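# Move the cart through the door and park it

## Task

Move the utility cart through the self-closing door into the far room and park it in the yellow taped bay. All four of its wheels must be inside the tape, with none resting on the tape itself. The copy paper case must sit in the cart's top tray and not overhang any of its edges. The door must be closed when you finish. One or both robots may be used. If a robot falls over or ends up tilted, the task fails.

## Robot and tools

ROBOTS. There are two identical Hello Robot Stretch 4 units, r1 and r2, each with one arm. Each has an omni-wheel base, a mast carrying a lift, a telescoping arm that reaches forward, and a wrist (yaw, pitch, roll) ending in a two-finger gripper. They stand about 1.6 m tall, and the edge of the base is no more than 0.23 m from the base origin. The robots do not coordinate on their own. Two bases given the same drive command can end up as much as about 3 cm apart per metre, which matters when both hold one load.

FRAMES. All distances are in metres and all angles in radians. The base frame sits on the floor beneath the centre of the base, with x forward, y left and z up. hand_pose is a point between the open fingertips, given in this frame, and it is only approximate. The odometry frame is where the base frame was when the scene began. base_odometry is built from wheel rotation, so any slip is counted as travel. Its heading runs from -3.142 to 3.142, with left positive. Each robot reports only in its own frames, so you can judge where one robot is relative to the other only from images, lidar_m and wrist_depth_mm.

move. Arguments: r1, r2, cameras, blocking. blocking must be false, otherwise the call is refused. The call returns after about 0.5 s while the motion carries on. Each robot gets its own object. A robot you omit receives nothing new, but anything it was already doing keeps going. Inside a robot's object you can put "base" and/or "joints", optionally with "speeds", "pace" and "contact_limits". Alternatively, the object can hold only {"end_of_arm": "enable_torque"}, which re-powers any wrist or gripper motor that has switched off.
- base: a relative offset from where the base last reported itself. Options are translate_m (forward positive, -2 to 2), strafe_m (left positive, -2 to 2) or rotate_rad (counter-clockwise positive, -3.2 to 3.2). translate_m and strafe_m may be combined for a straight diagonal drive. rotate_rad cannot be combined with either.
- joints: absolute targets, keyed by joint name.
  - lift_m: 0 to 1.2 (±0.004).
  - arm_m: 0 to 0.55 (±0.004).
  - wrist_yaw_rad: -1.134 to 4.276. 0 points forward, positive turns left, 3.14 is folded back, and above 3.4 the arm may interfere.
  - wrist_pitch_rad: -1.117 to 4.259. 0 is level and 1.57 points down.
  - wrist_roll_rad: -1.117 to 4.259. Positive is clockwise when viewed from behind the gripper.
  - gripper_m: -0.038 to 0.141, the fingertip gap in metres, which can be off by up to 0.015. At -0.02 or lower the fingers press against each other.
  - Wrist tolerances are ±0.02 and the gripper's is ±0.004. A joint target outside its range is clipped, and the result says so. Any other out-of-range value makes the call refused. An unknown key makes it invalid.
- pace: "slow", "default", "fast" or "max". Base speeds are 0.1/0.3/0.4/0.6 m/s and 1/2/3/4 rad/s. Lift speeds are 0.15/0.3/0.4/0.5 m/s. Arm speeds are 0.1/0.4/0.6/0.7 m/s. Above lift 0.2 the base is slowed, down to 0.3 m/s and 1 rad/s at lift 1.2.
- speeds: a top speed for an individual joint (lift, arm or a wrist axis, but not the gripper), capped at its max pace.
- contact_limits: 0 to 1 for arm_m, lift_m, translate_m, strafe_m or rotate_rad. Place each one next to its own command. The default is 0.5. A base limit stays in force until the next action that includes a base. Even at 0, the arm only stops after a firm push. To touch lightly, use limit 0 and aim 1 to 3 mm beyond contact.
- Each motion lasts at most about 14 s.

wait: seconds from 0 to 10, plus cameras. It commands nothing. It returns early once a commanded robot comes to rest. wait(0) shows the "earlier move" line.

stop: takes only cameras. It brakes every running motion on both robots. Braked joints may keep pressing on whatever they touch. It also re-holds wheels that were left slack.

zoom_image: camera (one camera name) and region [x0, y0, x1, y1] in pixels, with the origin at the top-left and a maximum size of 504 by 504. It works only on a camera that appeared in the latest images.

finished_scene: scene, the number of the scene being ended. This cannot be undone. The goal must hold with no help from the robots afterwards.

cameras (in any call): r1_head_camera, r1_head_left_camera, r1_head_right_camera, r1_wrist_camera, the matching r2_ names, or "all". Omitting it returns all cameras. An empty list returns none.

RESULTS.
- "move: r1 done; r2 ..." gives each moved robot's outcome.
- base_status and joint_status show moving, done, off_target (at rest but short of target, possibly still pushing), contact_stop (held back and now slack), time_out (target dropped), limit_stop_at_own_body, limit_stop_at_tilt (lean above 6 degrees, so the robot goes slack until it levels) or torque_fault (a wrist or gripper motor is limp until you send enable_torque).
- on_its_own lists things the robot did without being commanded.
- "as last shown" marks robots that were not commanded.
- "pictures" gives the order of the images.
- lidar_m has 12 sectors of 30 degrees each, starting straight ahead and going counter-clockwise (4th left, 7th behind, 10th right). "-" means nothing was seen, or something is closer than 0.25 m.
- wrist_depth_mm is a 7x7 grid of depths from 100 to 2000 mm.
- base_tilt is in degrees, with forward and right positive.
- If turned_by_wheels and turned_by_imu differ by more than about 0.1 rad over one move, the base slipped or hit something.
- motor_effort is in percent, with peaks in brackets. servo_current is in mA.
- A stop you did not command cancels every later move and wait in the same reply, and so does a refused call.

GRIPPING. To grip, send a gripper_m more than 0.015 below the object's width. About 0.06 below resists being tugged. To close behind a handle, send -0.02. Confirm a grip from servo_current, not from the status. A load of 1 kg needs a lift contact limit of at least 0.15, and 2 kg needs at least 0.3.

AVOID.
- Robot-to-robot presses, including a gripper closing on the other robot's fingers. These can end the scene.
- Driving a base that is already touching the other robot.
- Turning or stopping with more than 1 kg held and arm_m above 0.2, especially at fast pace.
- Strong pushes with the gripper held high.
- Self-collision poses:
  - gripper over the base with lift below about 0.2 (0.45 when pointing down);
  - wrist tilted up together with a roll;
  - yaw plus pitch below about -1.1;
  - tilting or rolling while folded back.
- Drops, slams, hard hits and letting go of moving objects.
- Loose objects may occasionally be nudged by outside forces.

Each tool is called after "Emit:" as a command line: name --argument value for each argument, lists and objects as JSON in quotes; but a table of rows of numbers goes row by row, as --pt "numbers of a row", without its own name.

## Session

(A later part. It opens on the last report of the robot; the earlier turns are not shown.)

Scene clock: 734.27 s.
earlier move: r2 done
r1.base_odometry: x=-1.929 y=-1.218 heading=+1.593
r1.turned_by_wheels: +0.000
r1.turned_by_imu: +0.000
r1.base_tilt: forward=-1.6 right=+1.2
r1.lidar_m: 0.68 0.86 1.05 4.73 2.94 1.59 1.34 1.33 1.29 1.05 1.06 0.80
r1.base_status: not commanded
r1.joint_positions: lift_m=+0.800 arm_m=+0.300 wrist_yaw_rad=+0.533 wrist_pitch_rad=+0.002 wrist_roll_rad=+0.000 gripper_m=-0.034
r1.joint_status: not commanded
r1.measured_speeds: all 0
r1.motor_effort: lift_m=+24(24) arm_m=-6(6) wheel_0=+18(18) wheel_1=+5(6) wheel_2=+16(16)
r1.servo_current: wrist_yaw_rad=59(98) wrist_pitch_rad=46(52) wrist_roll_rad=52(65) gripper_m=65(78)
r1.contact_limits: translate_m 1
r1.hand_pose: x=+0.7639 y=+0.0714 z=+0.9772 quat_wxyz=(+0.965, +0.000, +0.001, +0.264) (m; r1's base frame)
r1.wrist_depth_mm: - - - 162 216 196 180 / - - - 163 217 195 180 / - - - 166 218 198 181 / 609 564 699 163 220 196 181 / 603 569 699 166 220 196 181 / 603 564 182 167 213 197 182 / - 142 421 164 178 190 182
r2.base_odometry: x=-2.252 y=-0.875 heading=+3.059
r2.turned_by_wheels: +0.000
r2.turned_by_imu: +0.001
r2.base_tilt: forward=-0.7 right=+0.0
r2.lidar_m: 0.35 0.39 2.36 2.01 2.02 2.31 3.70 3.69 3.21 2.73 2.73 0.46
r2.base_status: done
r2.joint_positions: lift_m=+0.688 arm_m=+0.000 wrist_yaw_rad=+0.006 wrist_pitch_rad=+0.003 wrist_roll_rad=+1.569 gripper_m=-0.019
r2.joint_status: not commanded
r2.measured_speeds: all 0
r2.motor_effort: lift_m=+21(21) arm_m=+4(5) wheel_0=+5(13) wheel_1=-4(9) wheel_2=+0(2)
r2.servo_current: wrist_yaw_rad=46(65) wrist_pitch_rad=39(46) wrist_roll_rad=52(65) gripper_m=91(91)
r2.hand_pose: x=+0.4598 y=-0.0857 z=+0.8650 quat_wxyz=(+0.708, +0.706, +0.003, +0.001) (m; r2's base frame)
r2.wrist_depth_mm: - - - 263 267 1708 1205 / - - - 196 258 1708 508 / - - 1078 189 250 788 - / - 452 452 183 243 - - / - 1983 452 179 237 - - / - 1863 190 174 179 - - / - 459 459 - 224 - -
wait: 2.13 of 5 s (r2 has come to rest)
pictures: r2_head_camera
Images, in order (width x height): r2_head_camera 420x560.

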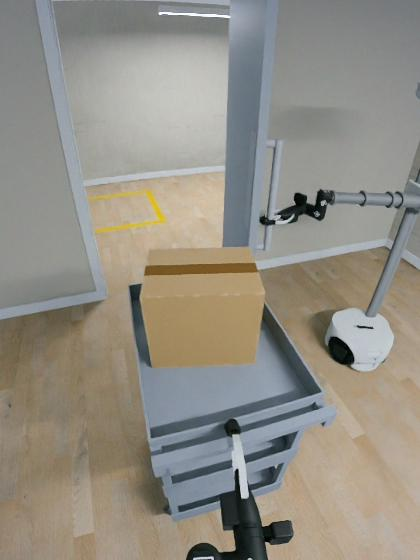

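Emit:
move --r2 '{"base":{"rotate_rad":0.16},"pace":"slow"}' --blocking false --cameras '[]'

Emit:
wait --seconds 3 --cameras '[]'

Emit:
move --r2 '{"base":{"strafe_m":-0.17},"pace":"slow"}' --blocking false --cameras '[]'

Emit:
wait --seconds 5 --cameras '[]'

Emit:
move --r2 '{"base":{"rotate_rad":0.16},"pace":"slow"}' --blocking false --cameras '[]'

Emit:
wait --seconds 3 --cameras '["r2_head_camera"]'

Scene clock: 752.67 s.
move: r2 moving
r1: as last shown
r1.lidar_m: 0.67 0.87 1.06 4.71 2.91 1.60 1.34 1.32 1.27 1.04 1.05 0.78
r1.motor_effort: lift_m=+23(24) arm_m=-6(6) wheel_0=+18(18) wheel_1=+5(5) wheel_2=+16(16)
r1.servo_current: wrist_yaw_rad=91(91) wrist_pitch_rad=39(46) wrist_roll_rad=65(72) gripper_m=65(72)
r1.contact_limits: translate_m 1
r1.wrist_depth_mm: - - - 162 216 196 180 / - - - 162 217 194 180 / - - - 166 219 198 181 / 615 569 691 163 220 195 181 / 621 564 691 166 220 196 182 / 597 564 182 166 213 196 182 / - 142 421 164 178 191 182
r2.base_odometry: x=-2.251 y=-0.874 heading=-3.110
r2.turned_by_wheels: +0.114
r2.turned_by_imu: +0.111
r2.base_tilt: forward=-0.7 right=+0.1
r2.lidar_m: 0.37 2.13 2.22 2.02 2.02 2.48 3.70 3.74 3.04 2.74 1.54 0.44
r2.base_status: rotate_rad moving
r2.joint_positions: lift_m=+0.688 arm_m=+0.000 wrist_yaw_rad=-0.009 wrist_pitch_rad=+0.003 wrist_roll_rad=+1.569 gripper_m=-0.019
r2.joint_status: not commanded
r2.measured_speeds: translate_m=-0.001 strafe_m=+0.000 rotate_rad=+0.317 lift_m=+0.000 arm_m=+0.000 wrist_yaw_rad=+0.000 wrist_pitch_rad=+0.000 wrist_roll_rad=+0.000
r2.motor_effort: lift_m=+21(21) arm_m=+4(4) wheel_0=-11(14) wheel_1=-6(9) wheel_2=-12(12)
r2.servo_current: wrist_yaw_rad=72(72) wrist_pitch_rad=39(46) wrist_roll_rad=46(52) gripper_m=85(85)
r2.hand_pose: x=+0.4584 y=-0.0901 z=+0.8650 quat_wxyz=(+0.708, +0.706, -0.002, -0.004) (m; r2's base frame)
r2.wrist_depth_mm: - - - 187 249 1708 1255 / - - - 183 245 1756 - / - 445 449 180 241 - - / - 1921 449 178 236 - - / - 1983 455 175 233 820 - / - 1863 189 172 182 - - / - - 466 - 226 120 -
pictures: none
No camera images: "cameras" was empty.

Scene clock: 753.27 s.
earlier move: r2 done
r1.base_odometry: x=-1.929 y=-1.218 heading=+1.593
r1.turned_by_wheels: +0.000
r1.turned_by_imu: +0.000
r1.base_tilt: forward=-1.5 right=+1.2
r1.lidar_m: 0.70 0.89 1.10 4.73 2.94 1.61 1.33 1.32 1.27 1.06 1.04 0.80
r1.base_status: not commanded
r1.joint_positions: lift_m=+0.800 arm_m=+0.300 wrist_yaw_rad=+0.533 wrist_pitch_rad=+0.002 wrist_roll_rad=+0.000 gripper_m=-0.034
r1.joint_status: not commanded
r1.measured_speeds: all 0
r1.motor_effort: lift_m=+23(24) arm_m=-6(6) wheel_0=+18(18) wheel_1=+5(6) wheel_2=+16(16)
r1.servo_current: wrist_yaw_rad=85(98) wrist_pitch_rad=46(46) wrist_roll_rad=52(72) gripper_m=65(78)
r1.contact_limits: translate_m 1
r1.hand_pose: x=+0.7639 y=+0.0714 z=+0.9772 quat_wxyz=(+0.965, +0.000, +0.001, +0.264) (m; r1's base frame)
r1.wrist_depth_mm: - - - 162 216 196 179 / - - - 163 217 194 180 / - - - 166 220 198 181 / 1078 585 683 163 220 196 181 / 691 591 691 166 220 196 182 / 654 591 182 166 213 196 182 / - 143 445 163 178 191 182
r2.base_odometry: x=-2.251 y=-0.875 heading=-3.065
r2.turned_by_wheels: +0.045
r2.turned_by_imu: +0.044
r2.base_tilt: forward=-0.7 right=+0.0
r2.lidar_m: 0.37 0.40 2.18 2.01 2.04 2.59 3.72 3.76 2.97 2.72 1.52 0.44
r2.base_status: done
r2.joint_positions: lift_m=+0.688 arm_m=+0.000 wrist_yaw_rad=-0.001 wrist_pitch_rad=+0.003 wrist_roll_rad=+1.569 gripper_m=-0.019
r2.joint_status: not commanded
r2.measured_speeds: all 0
r2.motor_effort: lift_m=+21(21) arm_m=+4(5) wheel_0=+2(14) wheel_1=-2(9) wheel_2=-8(12)
r2.servo_current: wrist_yaw_rad=46(72) wrist_pitch_rad=46(46) wrist_roll_rad=46(52) gripper_m=85(85)
r2.hand_pose: x=+0.4592 y=-0.0877 z=+0.8650 quat_wxyz=(+0.708, +0.706, +0.001, -0.001) (m; r2's base frame)
r2.wrist_depth_mm: - - - 164 224 1576 508 / - - 1008 165 224 788 - / - 436 430 166 226 820 - / - 452 449 436 227 820 - / - 1863 462 168 228 831 - / - 480 188 170 182 - - / - - - - 231 1576 508
wait: 0.60 of 3 s (r2 has come to rest)
pictures: none
No camera images: "cameras" was empty.

Scene clock: 753.77 s.
move: r2 moving
r1: as last shown
r1.lidar_m: 0.67 0.88 1.09 4.72 2.96 1.61 1.32 1.33 1.26 1.06 1.06 0.79
r1.motor_effort: lift_m=+24(24) arm_m=-6(6) wheel_0=+18(18) wheel_1=+5(6) wheel_2=+16(16)
r1.servo_current: wrist_yaw_rad=85(85) wrist_pitch_rad=39(59) wrist_roll_rad=39(59) gripper_m=65(72)
r1.contact_limits: translate_m 1
r1.wrist_depth_mm: - - - 162 218 196 180 / - - - 162 217 194 180 / - - - 166 219 198 181 / 654 591 683 163 219 195 182 / 668 580 691 166 220 197 182 / 640 580 182 166 212 197 182 / 525 142 439 163 178 190 182
r2.base_odometry: x=-2.252 y=-0.860 heading=-3.065
r2.turned_by_wheels: +0.000
r2.turned_by_imu: +0.001
r2.base_tilt: forward=-0.7 right=+0.0
r2.lidar_m: 0.39 0.43 2.21 2.03 2.05 2.59 3.72 3.75 2.95 2.72 1.52 0.43
r2.base_status: strafe_m moving
r2.joint_positions: lift_m=+0.688 arm_m=+0.000 wrist_yaw_rad=-0.001 wrist_pitch_rad=+0.003 wrist_roll_rad=+1.569 gripper_m=-0.019
r2.joint_status: not commanded
r2.measured_speeds: translate_m=+0.000 strafe_m=-0.056 rotate_rad=+0.001 lift_m=+0.000 arm_m=+0.000 wrist_yaw_rad=+0.000 wrist_pitch_rad=+0.000 wrist_roll_rad=+0.000
r2.motor_effort: lift_m=+21(21) arm_m=+4(4) wheel_0=+11(13) wheel_1=-7(7) wheel_2=-1(7)
r2.servo_current: wrist_yaw_rad=39(59) wrist_pitch_rad=46(46) wrist_roll_rad=59(59) gripper_m=85(85)
r2.hand_pose: x=+0.4592 y=-0.0876 z=+0.8650 quat_wxyz=(+0.708, +0.706, +0.001, -0.001) (m; r2's base frame)
r2.wrist_depth_mm: - - - 166 224 1618 525 / - - - 166 225 778 - / - 436 430 167 226 831 - / - 1863 442 168 226 831 - / - 1921 462 169 229 831 - / - 484 189 169 182 - - / - - - - 230 564 512
pictures: none
No camera images: "cameras" was empty.

Scene clock: 756.10 s.
earlier move: r2 done
r1.base_odometry: x=-1.929 y=-1.218 heading=+1.593
r1.turned_by_wheels: +0.000
r1.turned_by_imu: +0.000
r1.base_tilt: forward=-1.5 right=+1.3
r1.lidar_m: 0.67 0.84 0.95 4.73 2.90 1.61 1.34 1.31 1.26 1.07 1.05 0.80
r1.base_status: not commanded
r1.joint_positions: lift_m=+0.800 arm_m=+0.300 wrist_yaw_rad=+0.533 wrist_pitch_rad=+0.002 wrist_roll_rad=+0.000 gripper_m=-0.034
r1.joint_status: not commanded
r1.measured_speeds: all 0
r1.motor_effort: lift_m=+24(24) arm_m=-6(6) wheel_0=+18(18) wheel_1=+5(6) wheel_2=+16(16)
r1.servo_current: wrist_yaw_rad=65(98) wrist_pitch_rad=46(59) wrist_roll_rad=46(72) gripper_m=65(78)
r1.contact_limits: translate_m 1
r1.hand_pose: x=+0.7639 y=+0.0714 z=+0.9772 quat_wxyz=(+0.965, +0.000, +0.001, +0.264) (m; r1's base frame)
r1.wrist_depth_mm: - - - 162 216 196 180 / - - - 162 216 195 180 / - - - 166 219 198 181 / 517 535 691 163 219 196 181 / 525 535 683 166 220 196 182 / 530 530 182 167 213 197 182 / - 142 392 164 178 190 182
r2.base_odometry: x=-2.264 y=-0.705 heading=-3.065
r2.turned_by_wheels: +0.000
r2.turned_by_imu: +0.001
r2.base_tilt: forward=-0.6 right=+0.1
r2.lidar_m: 0.37 0.38 2.37 2.18 2.20 2.78 3.71 3.71 2.81 2.56 1.44 0.45
r2.base_status: done
r2.joint_positions: lift_m=+0.688 arm_m=+0.000 wrist_yaw_rad=+0.003 wrist_pitch_rad=+0.003 wrist_roll_rad=+1.569 gripper_m=-0.019
r2.joint_status: not commanded
r2.measured_speeds: all 0
r2.motor_effort: lift_m=+21(21) arm_m=+4(5) wheel_0=+5(13) wheel_1=-2(8) wheel_2=+0(7)
r2.servo_current: wrist_yaw_rad=46(59) wrist_pitch_rad=39(52) wrist_roll_rad=46(65) gripper_m=91(91)
r2.hand_pose: x=+0.4595 y=-0.0865 z=+0.8650 quat_wxyz=(+0.708, +0.706, +0.002, +0.000) (m; r2's base frame)
r2.wrist_depth_mm: - - - 196 260 1576 1182 / 1921 - 991 190 253 1661 539 / - 1983 - 185 247 750 - / - 452 452 180 239 - - / - 1921 452 177 235 820 - / - 459 189 172 180 - - / - - 462 - 224 - -
wait: 2.33 of 5 s (r2 has come to rest)
pictures: none
No camera images: "cameras" was empty.

Scene clock: 756.60 s.
move: r2 moving
r1: as last shown
r1.base_tilt: forward=-1.5 right=+1.2
r1.lidar_m: 0.69 0.85 0.97 4.71 2.93 1.61 1.34 1.32 1.28 1.07 1.04 0.79
r1.motor_effort: lift_m=+24(24) arm_m=-6(6) wheel_0=+18(19) wheel_1=+5(6) wheel_2=+16(16)
r1.servo_current: wrist_yaw_rad=91(91) wrist_pitch_rad=39(46) wrist_roll_rad=59(65) gripper_m=72(72)
r1.contact_limits: translate_m 1
r1.wrist_depth_mm: - - - 162 216 196 180 / - - - 162 218 194 181 / - - - 166 217 198 181 / 539 530 683 163 219 196 182 / 544 535 683 166 220 196 182 / 535 530 182 166 213 196 182 / - 143 392 163 177 190 182
r2.base_odometry: x=-2.264 y=-0.705 heading=-2.951
r2.turned_by_wheels: +0.114
r2.turned_by_imu: +0.111
r2.base_tilt: forward=-0.7 right=+0.1
r2.lidar_m: 0.35 2.22 2.28 2.18 2.26 3.05 3.79 3.73 2.67 2.57 1.40 0.41
r2.base_status: rotate_rad moving
r2.joint_positions: lift_m=+0.688 arm_m=+0.000 wrist_yaw_rad=-0.010 wrist_pitch_rad=+0.003 wrist_roll_rad=+1.569 gripper_m=-0.019
r2.joint_status: not commanded
r2.measured_speeds: translate_m=+0.000 strafe_m=+0.000 rotate_rad=+0.320 lift_m=+0.000 arm_m=+0.000 wrist_yaw_rad=+0.000 wrist_pitch_rad=+0.000 wrist_roll_rad=+0.000
r2.motor_effort: lift_m=+21(21) arm_m=+4(4) wheel_0=-11(15) wheel_1=-5(9) wheel_2=-13(14)
r2.servo_current: wrist_yaw_rad=72(72) wrist_pitch_rad=46(46) wrist_roll_rad=59(65) gripper_m=78(91)
r2.hand_pose: x=+0.4584 y=-0.0903 z=+0.8650 quat_wxyz=(+0.708, +0.706, -0.002, -0.005) (m; r2's base frame)
r2.wrist_depth_mm: - - - 180 242 1576 1255 / 1921 - - 178 238 1661 - / - - 439 176 236 798 - / - 1863 445 173 233 842 - / - 1863 455 172 230 820 - / - 466 188 169 183 - - / - - 477 - 225 1537 -
pictures: none
No camera images: "cameras" was empty.

Scene clock: 757.20 s.
earlier move: r2 done
r1.base_odometry: x=-1.929 y=-1.218 heading=+1.593
r1.turned_by_wheels: +0.000
r1.turned_by_imu: +0.000
r1.base_tilt: forward=-1.6 right=+1.2
r1.lidar_m: 0.67 0.86 0.99 4.73 2.93 1.58 1.35 1.33 1.29 1.05 1.05 0.81
r1.base_status: not commanded
r1.joint_positions: lift_m=+0.800 arm_m=+0.300 wrist_yaw_rad=+0.533 wrist_pitch_rad=+0.002 wrist_roll_rad=+0.000 gripper_m=-0.034
r1.joint_status: not commanded
r1.measured_speeds: all 0
r1.motor_effort: lift_m=+23(24) arm_m=-6(6) wheel_0=+18(19) wheel_1=+5(6) wheel_2=+16(16)
r1.servo_current: wrist_yaw_rad=65(91) wrist_pitch_rad=39(46) wrist_roll_rad=39(65) gripper_m=72(72)
r1.contact_limits: translate_m 1
r1.hand_pose: x=+0.7639 y=+0.0714 z=+0.9772 quat_wxyz=(+0.965, +0.000, +0.001, +0.264) (m; r1's base frame)
r1.wrist_depth_mm: - - - 162 216 196 180 / - - - 162 217 193 180 / - - - 166 219 198 181 / 580 539 676 163 220 195 182 / 569 539 676 167 220 196 182 / 569 539 182 166 213 197 182 / - 142 402 163 178 191 182
r2.base_odometry: x=-2.264 y=-0.705 heading=-2.906
r2.turned_by_wheels: +0.045
r2.turned_by_imu: +0.044
r2.base_tilt: forward=-0.7 right=+0.1
r2.lidar_m: 0.39 2.28 2.24 2.15 2.28 3.27 3.76 3.55 2.63 2.54 1.41 0.43
r2.base_status: done
r2.joint_positions: lift_m=+0.688 arm_m=+0.000 wrist_yaw_rad=-0.002 wrist_pitch_rad=+0.003 wrist_roll_rad=+1.569 gripper_m=-0.019
r2.joint_status: not commanded
r2.measured_speeds: all 0
r2.motor_effort: lift_m=+21(21) arm_m=+4(4) wheel_0=+0(15) wheel_1=-2(9) wheel_2=-9(14)
r2.servo_current: wrist_yaw_rad=46(72) wrist_pitch_rad=39(46) wrist_roll_rad=46(65) gripper_m=85(91)
r2.hand_pose: x=+0.4590 y=-0.0881 z=+0.8650 quat_wxyz=(+0.708, +0.706, +0.000, -0.002) (m; r2's base frame)
r2.wrist_depth_mm: - - - 161 219 1618 539 / - - - 163 220 - - / - 430 427 164 223 809 - / - 452 445 165 225 820 - / - 477 466 167 228 - - / - 484 188 168 182 - - / - - - - 230 1537 500
wait: 0.60 of 3 s (r2 has come to rest)
pictures: r2_head_camera
Images, in order (width x height): r2_head_camera 420x560.

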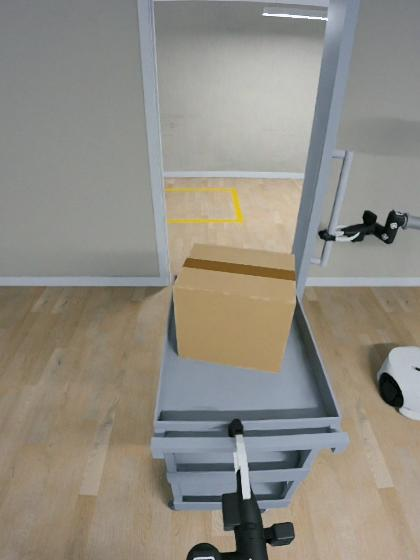

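Emit:
move --r2 '{"base":{"strafe_m":-0.03},"pace":"slow"}' --blocking false --cameras '[]'

Emit:
wait --seconds 3 --cameras '[]'

Emit:
move --r2 '{"base":{"translate_m":0.3},"pace":"slow"}' --blocking false --cameras '[]'

Emit:
wait --seconds 6 --cameras '["r2_head_camera"]'

Scene clock: 774.33 s.
move: r2 moving
r1: as last shown
r1.lidar_m: 0.67 0.87 0.98 4.73 2.91 1.62 1.33 1.33 1.29 1.05 1.06 0.82
r1.motor_effort: lift_m=+24(24) arm_m=-6(6) wheel_0=+18(18) wheel_1=+5(6) wheel_2=+16(16)
r1.servo_current: wrist_yaw_rad=78(104) wrist_pitch_rad=39(52) wrist_roll_rad=39(65) gripper_m=65(72)
r1.contact_limits: translate_m 1
r1.wrist_depth_mm: - - - 162 217 196 180 / - - - 162 217 193 180 / - - - 166 219 198 181 / 564 535 668 163 220 195 182 / 554 535 676 166 220 196 182 / 564 535 182 167 213 196 182 / - 142 402 164 178 191 182
r2.base_odometry: x=-2.267 y=-0.691 heading=-2.905
r2.turned_by_wheels: +0.000
r2.turned_by_imu: +0.001
r2.base_tilt: forward=-0.6 right=+0.0
r2.lidar_m: 0.38 0.44 2.25 2.18 2.31 3.26 3.75 3.53 2.63 2.54 1.40 0.42
r2.base_status: strafe_m moving
r2.joint_positions: lift_m=+0.688 arm_m=+0.000 wrist_yaw_rad=-0.001 wrist_pitch_rad=+0.003 wrist_roll_rad=+1.569 gripper_m=-0.019
r2.joint_status: not commanded
r2.measured_speeds: translate_m=+0.000 strafe_m=-0.056 rotate_rad=-0.001 lift_m=+0.000 arm_m=+0.000 wrist_yaw_rad=+0.008 wrist_pitch_rad=+0.000 wrist_roll_rad=+0.000
r2.motor_effort: lift_m=+21(21) arm_m=+4(4) wheel_0=+14(14) wheel_1=-6(8) wheel_2=+1(7)
r2.servo_current: wrist_yaw_rad=46(59) wrist_pitch_rad=39(46) wrist_roll_rad=46(59) gripper_m=85(91)
r2.hand_pose: x=+0.4592 y=-0.0876 z=+0.8650 quat_wxyz=(+0.708, +0.706, +0.001, -0.001) (m; r2's base frame)
r2.wrist_depth_mm: - - - 161 220 1618 539 / - - - 163 221 - - / - 433 424 164 223 820 - / - 455 442 165 224 820 - / - 469 466 167 227 - - / - 480 188 168 181 - - / - - - - 230 1537 504
pictures: none
No camera images: "cameras" was empty.

Scene clock: 775.13 s.
earlier move: r2 done
r1.base_odometry: x=-1.929 y=-1.218 heading=+1.593
r1.turned_by_wheels: +0.000
r1.turned_by_imu: +0.000
r1.base_tilt: forward=-1.6 right=+1.2
r1.lidar_m: 0.68 0.87 0.98 4.73 2.92 1.59 1.31 1.33 1.28 1.06 1.05 0.80
r1.base_status: not commanded
r1.joint_positions: lift_m=+0.800 arm_m=+0.300 wrist_yaw_rad=+0.533 wrist_pitch_rad=+0.002 wrist_roll_rad=+0.000 gripper_m=-0.034
r1.joint_status: not commanded
r1.measured_speeds: all 0
r1.motor_effort: lift_m=+24(24) arm_m=-6(6) wheel_0=+18(18) wheel_1=+5(6) wheel_2=+16(16)
r1.servo_current: wrist_yaw_rad=91(104) wrist_pitch_rad=39(52) wrist_roll_rad=52(65) gripper_m=72(72)
r1.contact_limits: translate_m 1
r1.hand_pose: x=+0.7639 y=+0.0714 z=+0.9772 quat_wxyz=(+0.965, +0.000, +0.001, +0.264) (m; r1's base frame)
r1.wrist_depth_mm: - - - 163 217 196 180 / - - - 163 219 194 180 / - - - 166 218 197 181 / 554 530 668 163 219 196 181 / 549 525 668 166 220 196 182 / 544 525 182 166 213 197 182 / - 143 392 163 178 191 182
r2.base_odometry: x=-2.271 y=-0.676 heading=-2.906
r2.turned_by_wheels: +0.000
r2.turned_by_imu: +0.000
r2.base_tilt: forward=-0.7 right=+0.0
r2.lidar_m: 0.39 0.41 2.28 2.20 2.37 3.30 3.76 3.49 2.61 2.53 1.39 0.40
r2.base_status: done
r2.joint_positions: lift_m=+0.688 arm_m=+0.000 wrist_yaw_rad=+0.000 wrist_pitch_rad=+0.003 wrist_roll_rad=+1.569 gripper_m=-0.019
r2.joint_status: not commanded
r2.measured_speeds: all 0
r2.motor_effort: lift_m=+21(21) arm_m=+4(4) wheel_0=+7(14) wheel_1=-3(8) wheel_2=+0(7)
r2.servo_current: wrist_yaw_rad=39(59) wrist_pitch_rad=39(46) wrist_roll_rad=52(59) gripper_m=85(91)
r2.hand_pose: x=+0.4593 y=-0.0874 z=+0.8650 quat_wxyz=(+0.708, +0.706, +0.001, -0.001) (m; r2's base frame)
r2.wrist_depth_mm: - - 931 164 223 1576 508 / - - - 165 224 778 - / - 433 430 166 226 820 - / - 452 445 167 226 831 - / - 469 462 167 227 831 - / - 473 187 169 182 - - / - - - - 230 1618 512
wait: 0.80 of 3 s (r2 has come to rest)
pictures: none
No camera images: "cameras" was empty.

Scene clock: 775.63 s.
move: r2 moving
r1: as last shown
r1.base_tilt: forward=-1.5 right=+1.2
r1.lidar_m: 0.68 0.83 0.94 4.71 2.93 1.59 1.34 1.31 1.26 1.07 1.04 0.80
r1.motor_effort: lift_m=+24(24) arm_m=-6(6) wheel_0=+18(18) wheel_1=+5(5) wheel_2=+16(16)
r1.servo_current: wrist_yaw_rad=72(91) wrist_pitch_rad=46(52) wrist_roll_rad=39(65) gripper_m=65(78)
r1.contact_limits: translate_m 1
r1.wrist_depth_mm: - - - 162 216 196 179 / - - - 163 218 194 180 / - - - 166 217 198 181 / 549 517 647 163 219 196 182 / 549 517 654 166 220 196 182 / 554 512 182 166 213 196 182 / - 143 183 164 178 190 182
r2.base_odometry: x=-2.283 y=-0.679 heading=-2.906
r2.turned_by_wheels: +0.000
r2.turned_by_imu: +0.000
r2.base_tilt: forward=-0.7 right=+0.1
r2.lidar_m: 0.40 2.25 2.28 2.20 2.34 3.26 3.75 3.51 2.60 2.53 1.37 0.44
r2.base_status: translate_m moving
r2.joint_positions: lift_m=+0.688 arm_m=+0.000 wrist_yaw_rad=-0.001 wrist_pitch_rad=+0.003 wrist_roll_rad=+1.569 gripper_m=-0.019
r2.joint_status: not commanded
r2.measured_speeds: translate_m=+0.047 strafe_m=+0.000 rotate_rad=-0.003 lift_m=+0.000 arm_m=+0.000 wrist_yaw_rad=-0.015 wrist_pitch_rad=+0.000 wrist_roll_rad=+0.000
r2.motor_effort: lift_m=+21(21) arm_m=+4(4) wheel_0=+8(11) wheel_1=+9(9) wheel_2=-15(15)
r2.servo_current: wrist_yaw_rad=39(59) wrist_pitch_rad=33(46) wrist_roll_rad=39(52) gripper_m=85(85)
r2.hand_pose: x=+0.4592 y=-0.0876 z=+0.8650 quat_wxyz=(+0.708, +0.706, +0.001, -0.001) (m; r2's base frame)
r2.wrist_depth_mm: - - 931 165 224 1576 512 / - - - 166 225 741 - / - 433 430 166 224 831 - / - 1863 445 167 227 831 - / - 1863 459 167 227 831 - / - 477 188 167 181 - - / - - - - 228 1537 525
pictures: none
No camera images: "cameras" was empty.

Scene clock: 779.40 s.
earlier move: r2 done
r1.base_odometry: x=-1.929 y=-1.218 heading=+1.593
r1.turned_by_wheels: -0.001
r1.turned_by_imu: -0.001
r1.base_tilt: forward=-1.6 right=+1.2
r1.lidar_m: 0.68 0.77 1.26 4.72 2.91 1.58 1.34 1.33 1.25 1.05 1.06 0.79
r1.base_status: not commanded
r1.joint_positions: lift_m=+0.800 arm_m=+0.300 wrist_yaw_rad=+0.533 wrist_pitch_rad=+0.002 wrist_roll_rad=+0.000 gripper_m=-0.034
r1.joint_status: not commanded
r1.measured_speeds: all 0
r1.motor_effort: lift_m=+24(24) arm_m=+4(6) wheel_0=+16(18) wheel_1=+5(6) wheel_2=+9(16)
r1.servo_current: wrist_yaw_rad=98(98) wrist_pitch_rad=46(52) wrist_roll_rad=39(65) gripper_m=72(78)
r1.contact_limits: translate_m 1
r1.hand_pose: x=+0.7637 y=+0.0714 z=+0.9772 quat_wxyz=(+0.965, +0.000, +0.001, +0.264) (m; r1's base frame)
r1.wrist_depth_mm: - - - 166 211 193 176 / - - - 227 212 190 176 / - - - 228 213 191 177 / - 559 452 164 214 193 179 / 904 580 452 230 217 192 179 / 732 512 180 173 210 194 179 / - 147 452 164 156 191 179
r2.base_odometry: x=-2.562 y=-0.747 heading=-2.903
r2.turned_by_wheels: +0.002
r2.turned_by_imu: +0.137
r2.base_tilt: forward=-0.7 right=+0.0
r2.lidar_m: 0.42 2.10 2.16 2.16 2.40 3.80 3.97 3.21 2.62 1.39 1.13 0.30
r2.base_status: done
r2.joint_positions: lift_m=+0.688 arm_m=+0.000 wrist_yaw_rad=+0.021 wrist_pitch_rad=+0.003 wrist_roll_rad=+1.570 gripper_m=-0.019
r2.joint_status: not commanded
r2.measured_speeds: all 0
r2.on_its_own: wrist_yaw_rad is at rest, and its servo_current (117 mA) is outside its rest range (0 to 104 mA)
r2.motor_effort: lift_m=+20(21) arm_m=+4(5) wheel_0=+24(30) wheel_1=+10(14) wheel_2=-4(19)
r2.servo_current: wrist_yaw_rad=117(137) wrist_pitch_rad=46(46) wrist_roll_rad=46(59) gripper_m=72(91)
r2.hand_pose: x=+0.4610 y=-0.0814 z=+0.8652 quat_wxyz=(+0.708, +0.707, +0.008, +0.006) (m; r2's base frame)
r2.wrist_depth_mm: 327 317 315 - - 115 - / 1661 364 366 - - - - / - 449 436 - - - - / - 508 512 - - 171 - / - - - - 195 1537 488 / - - 181 114 219 1661 1205 / - - - - 347 351 357
wait: 3.77 of 6 s (r2 has come to rest)
pictures: r2_head_camera
Images, in order (width x height): r2_head_camera 420x560.

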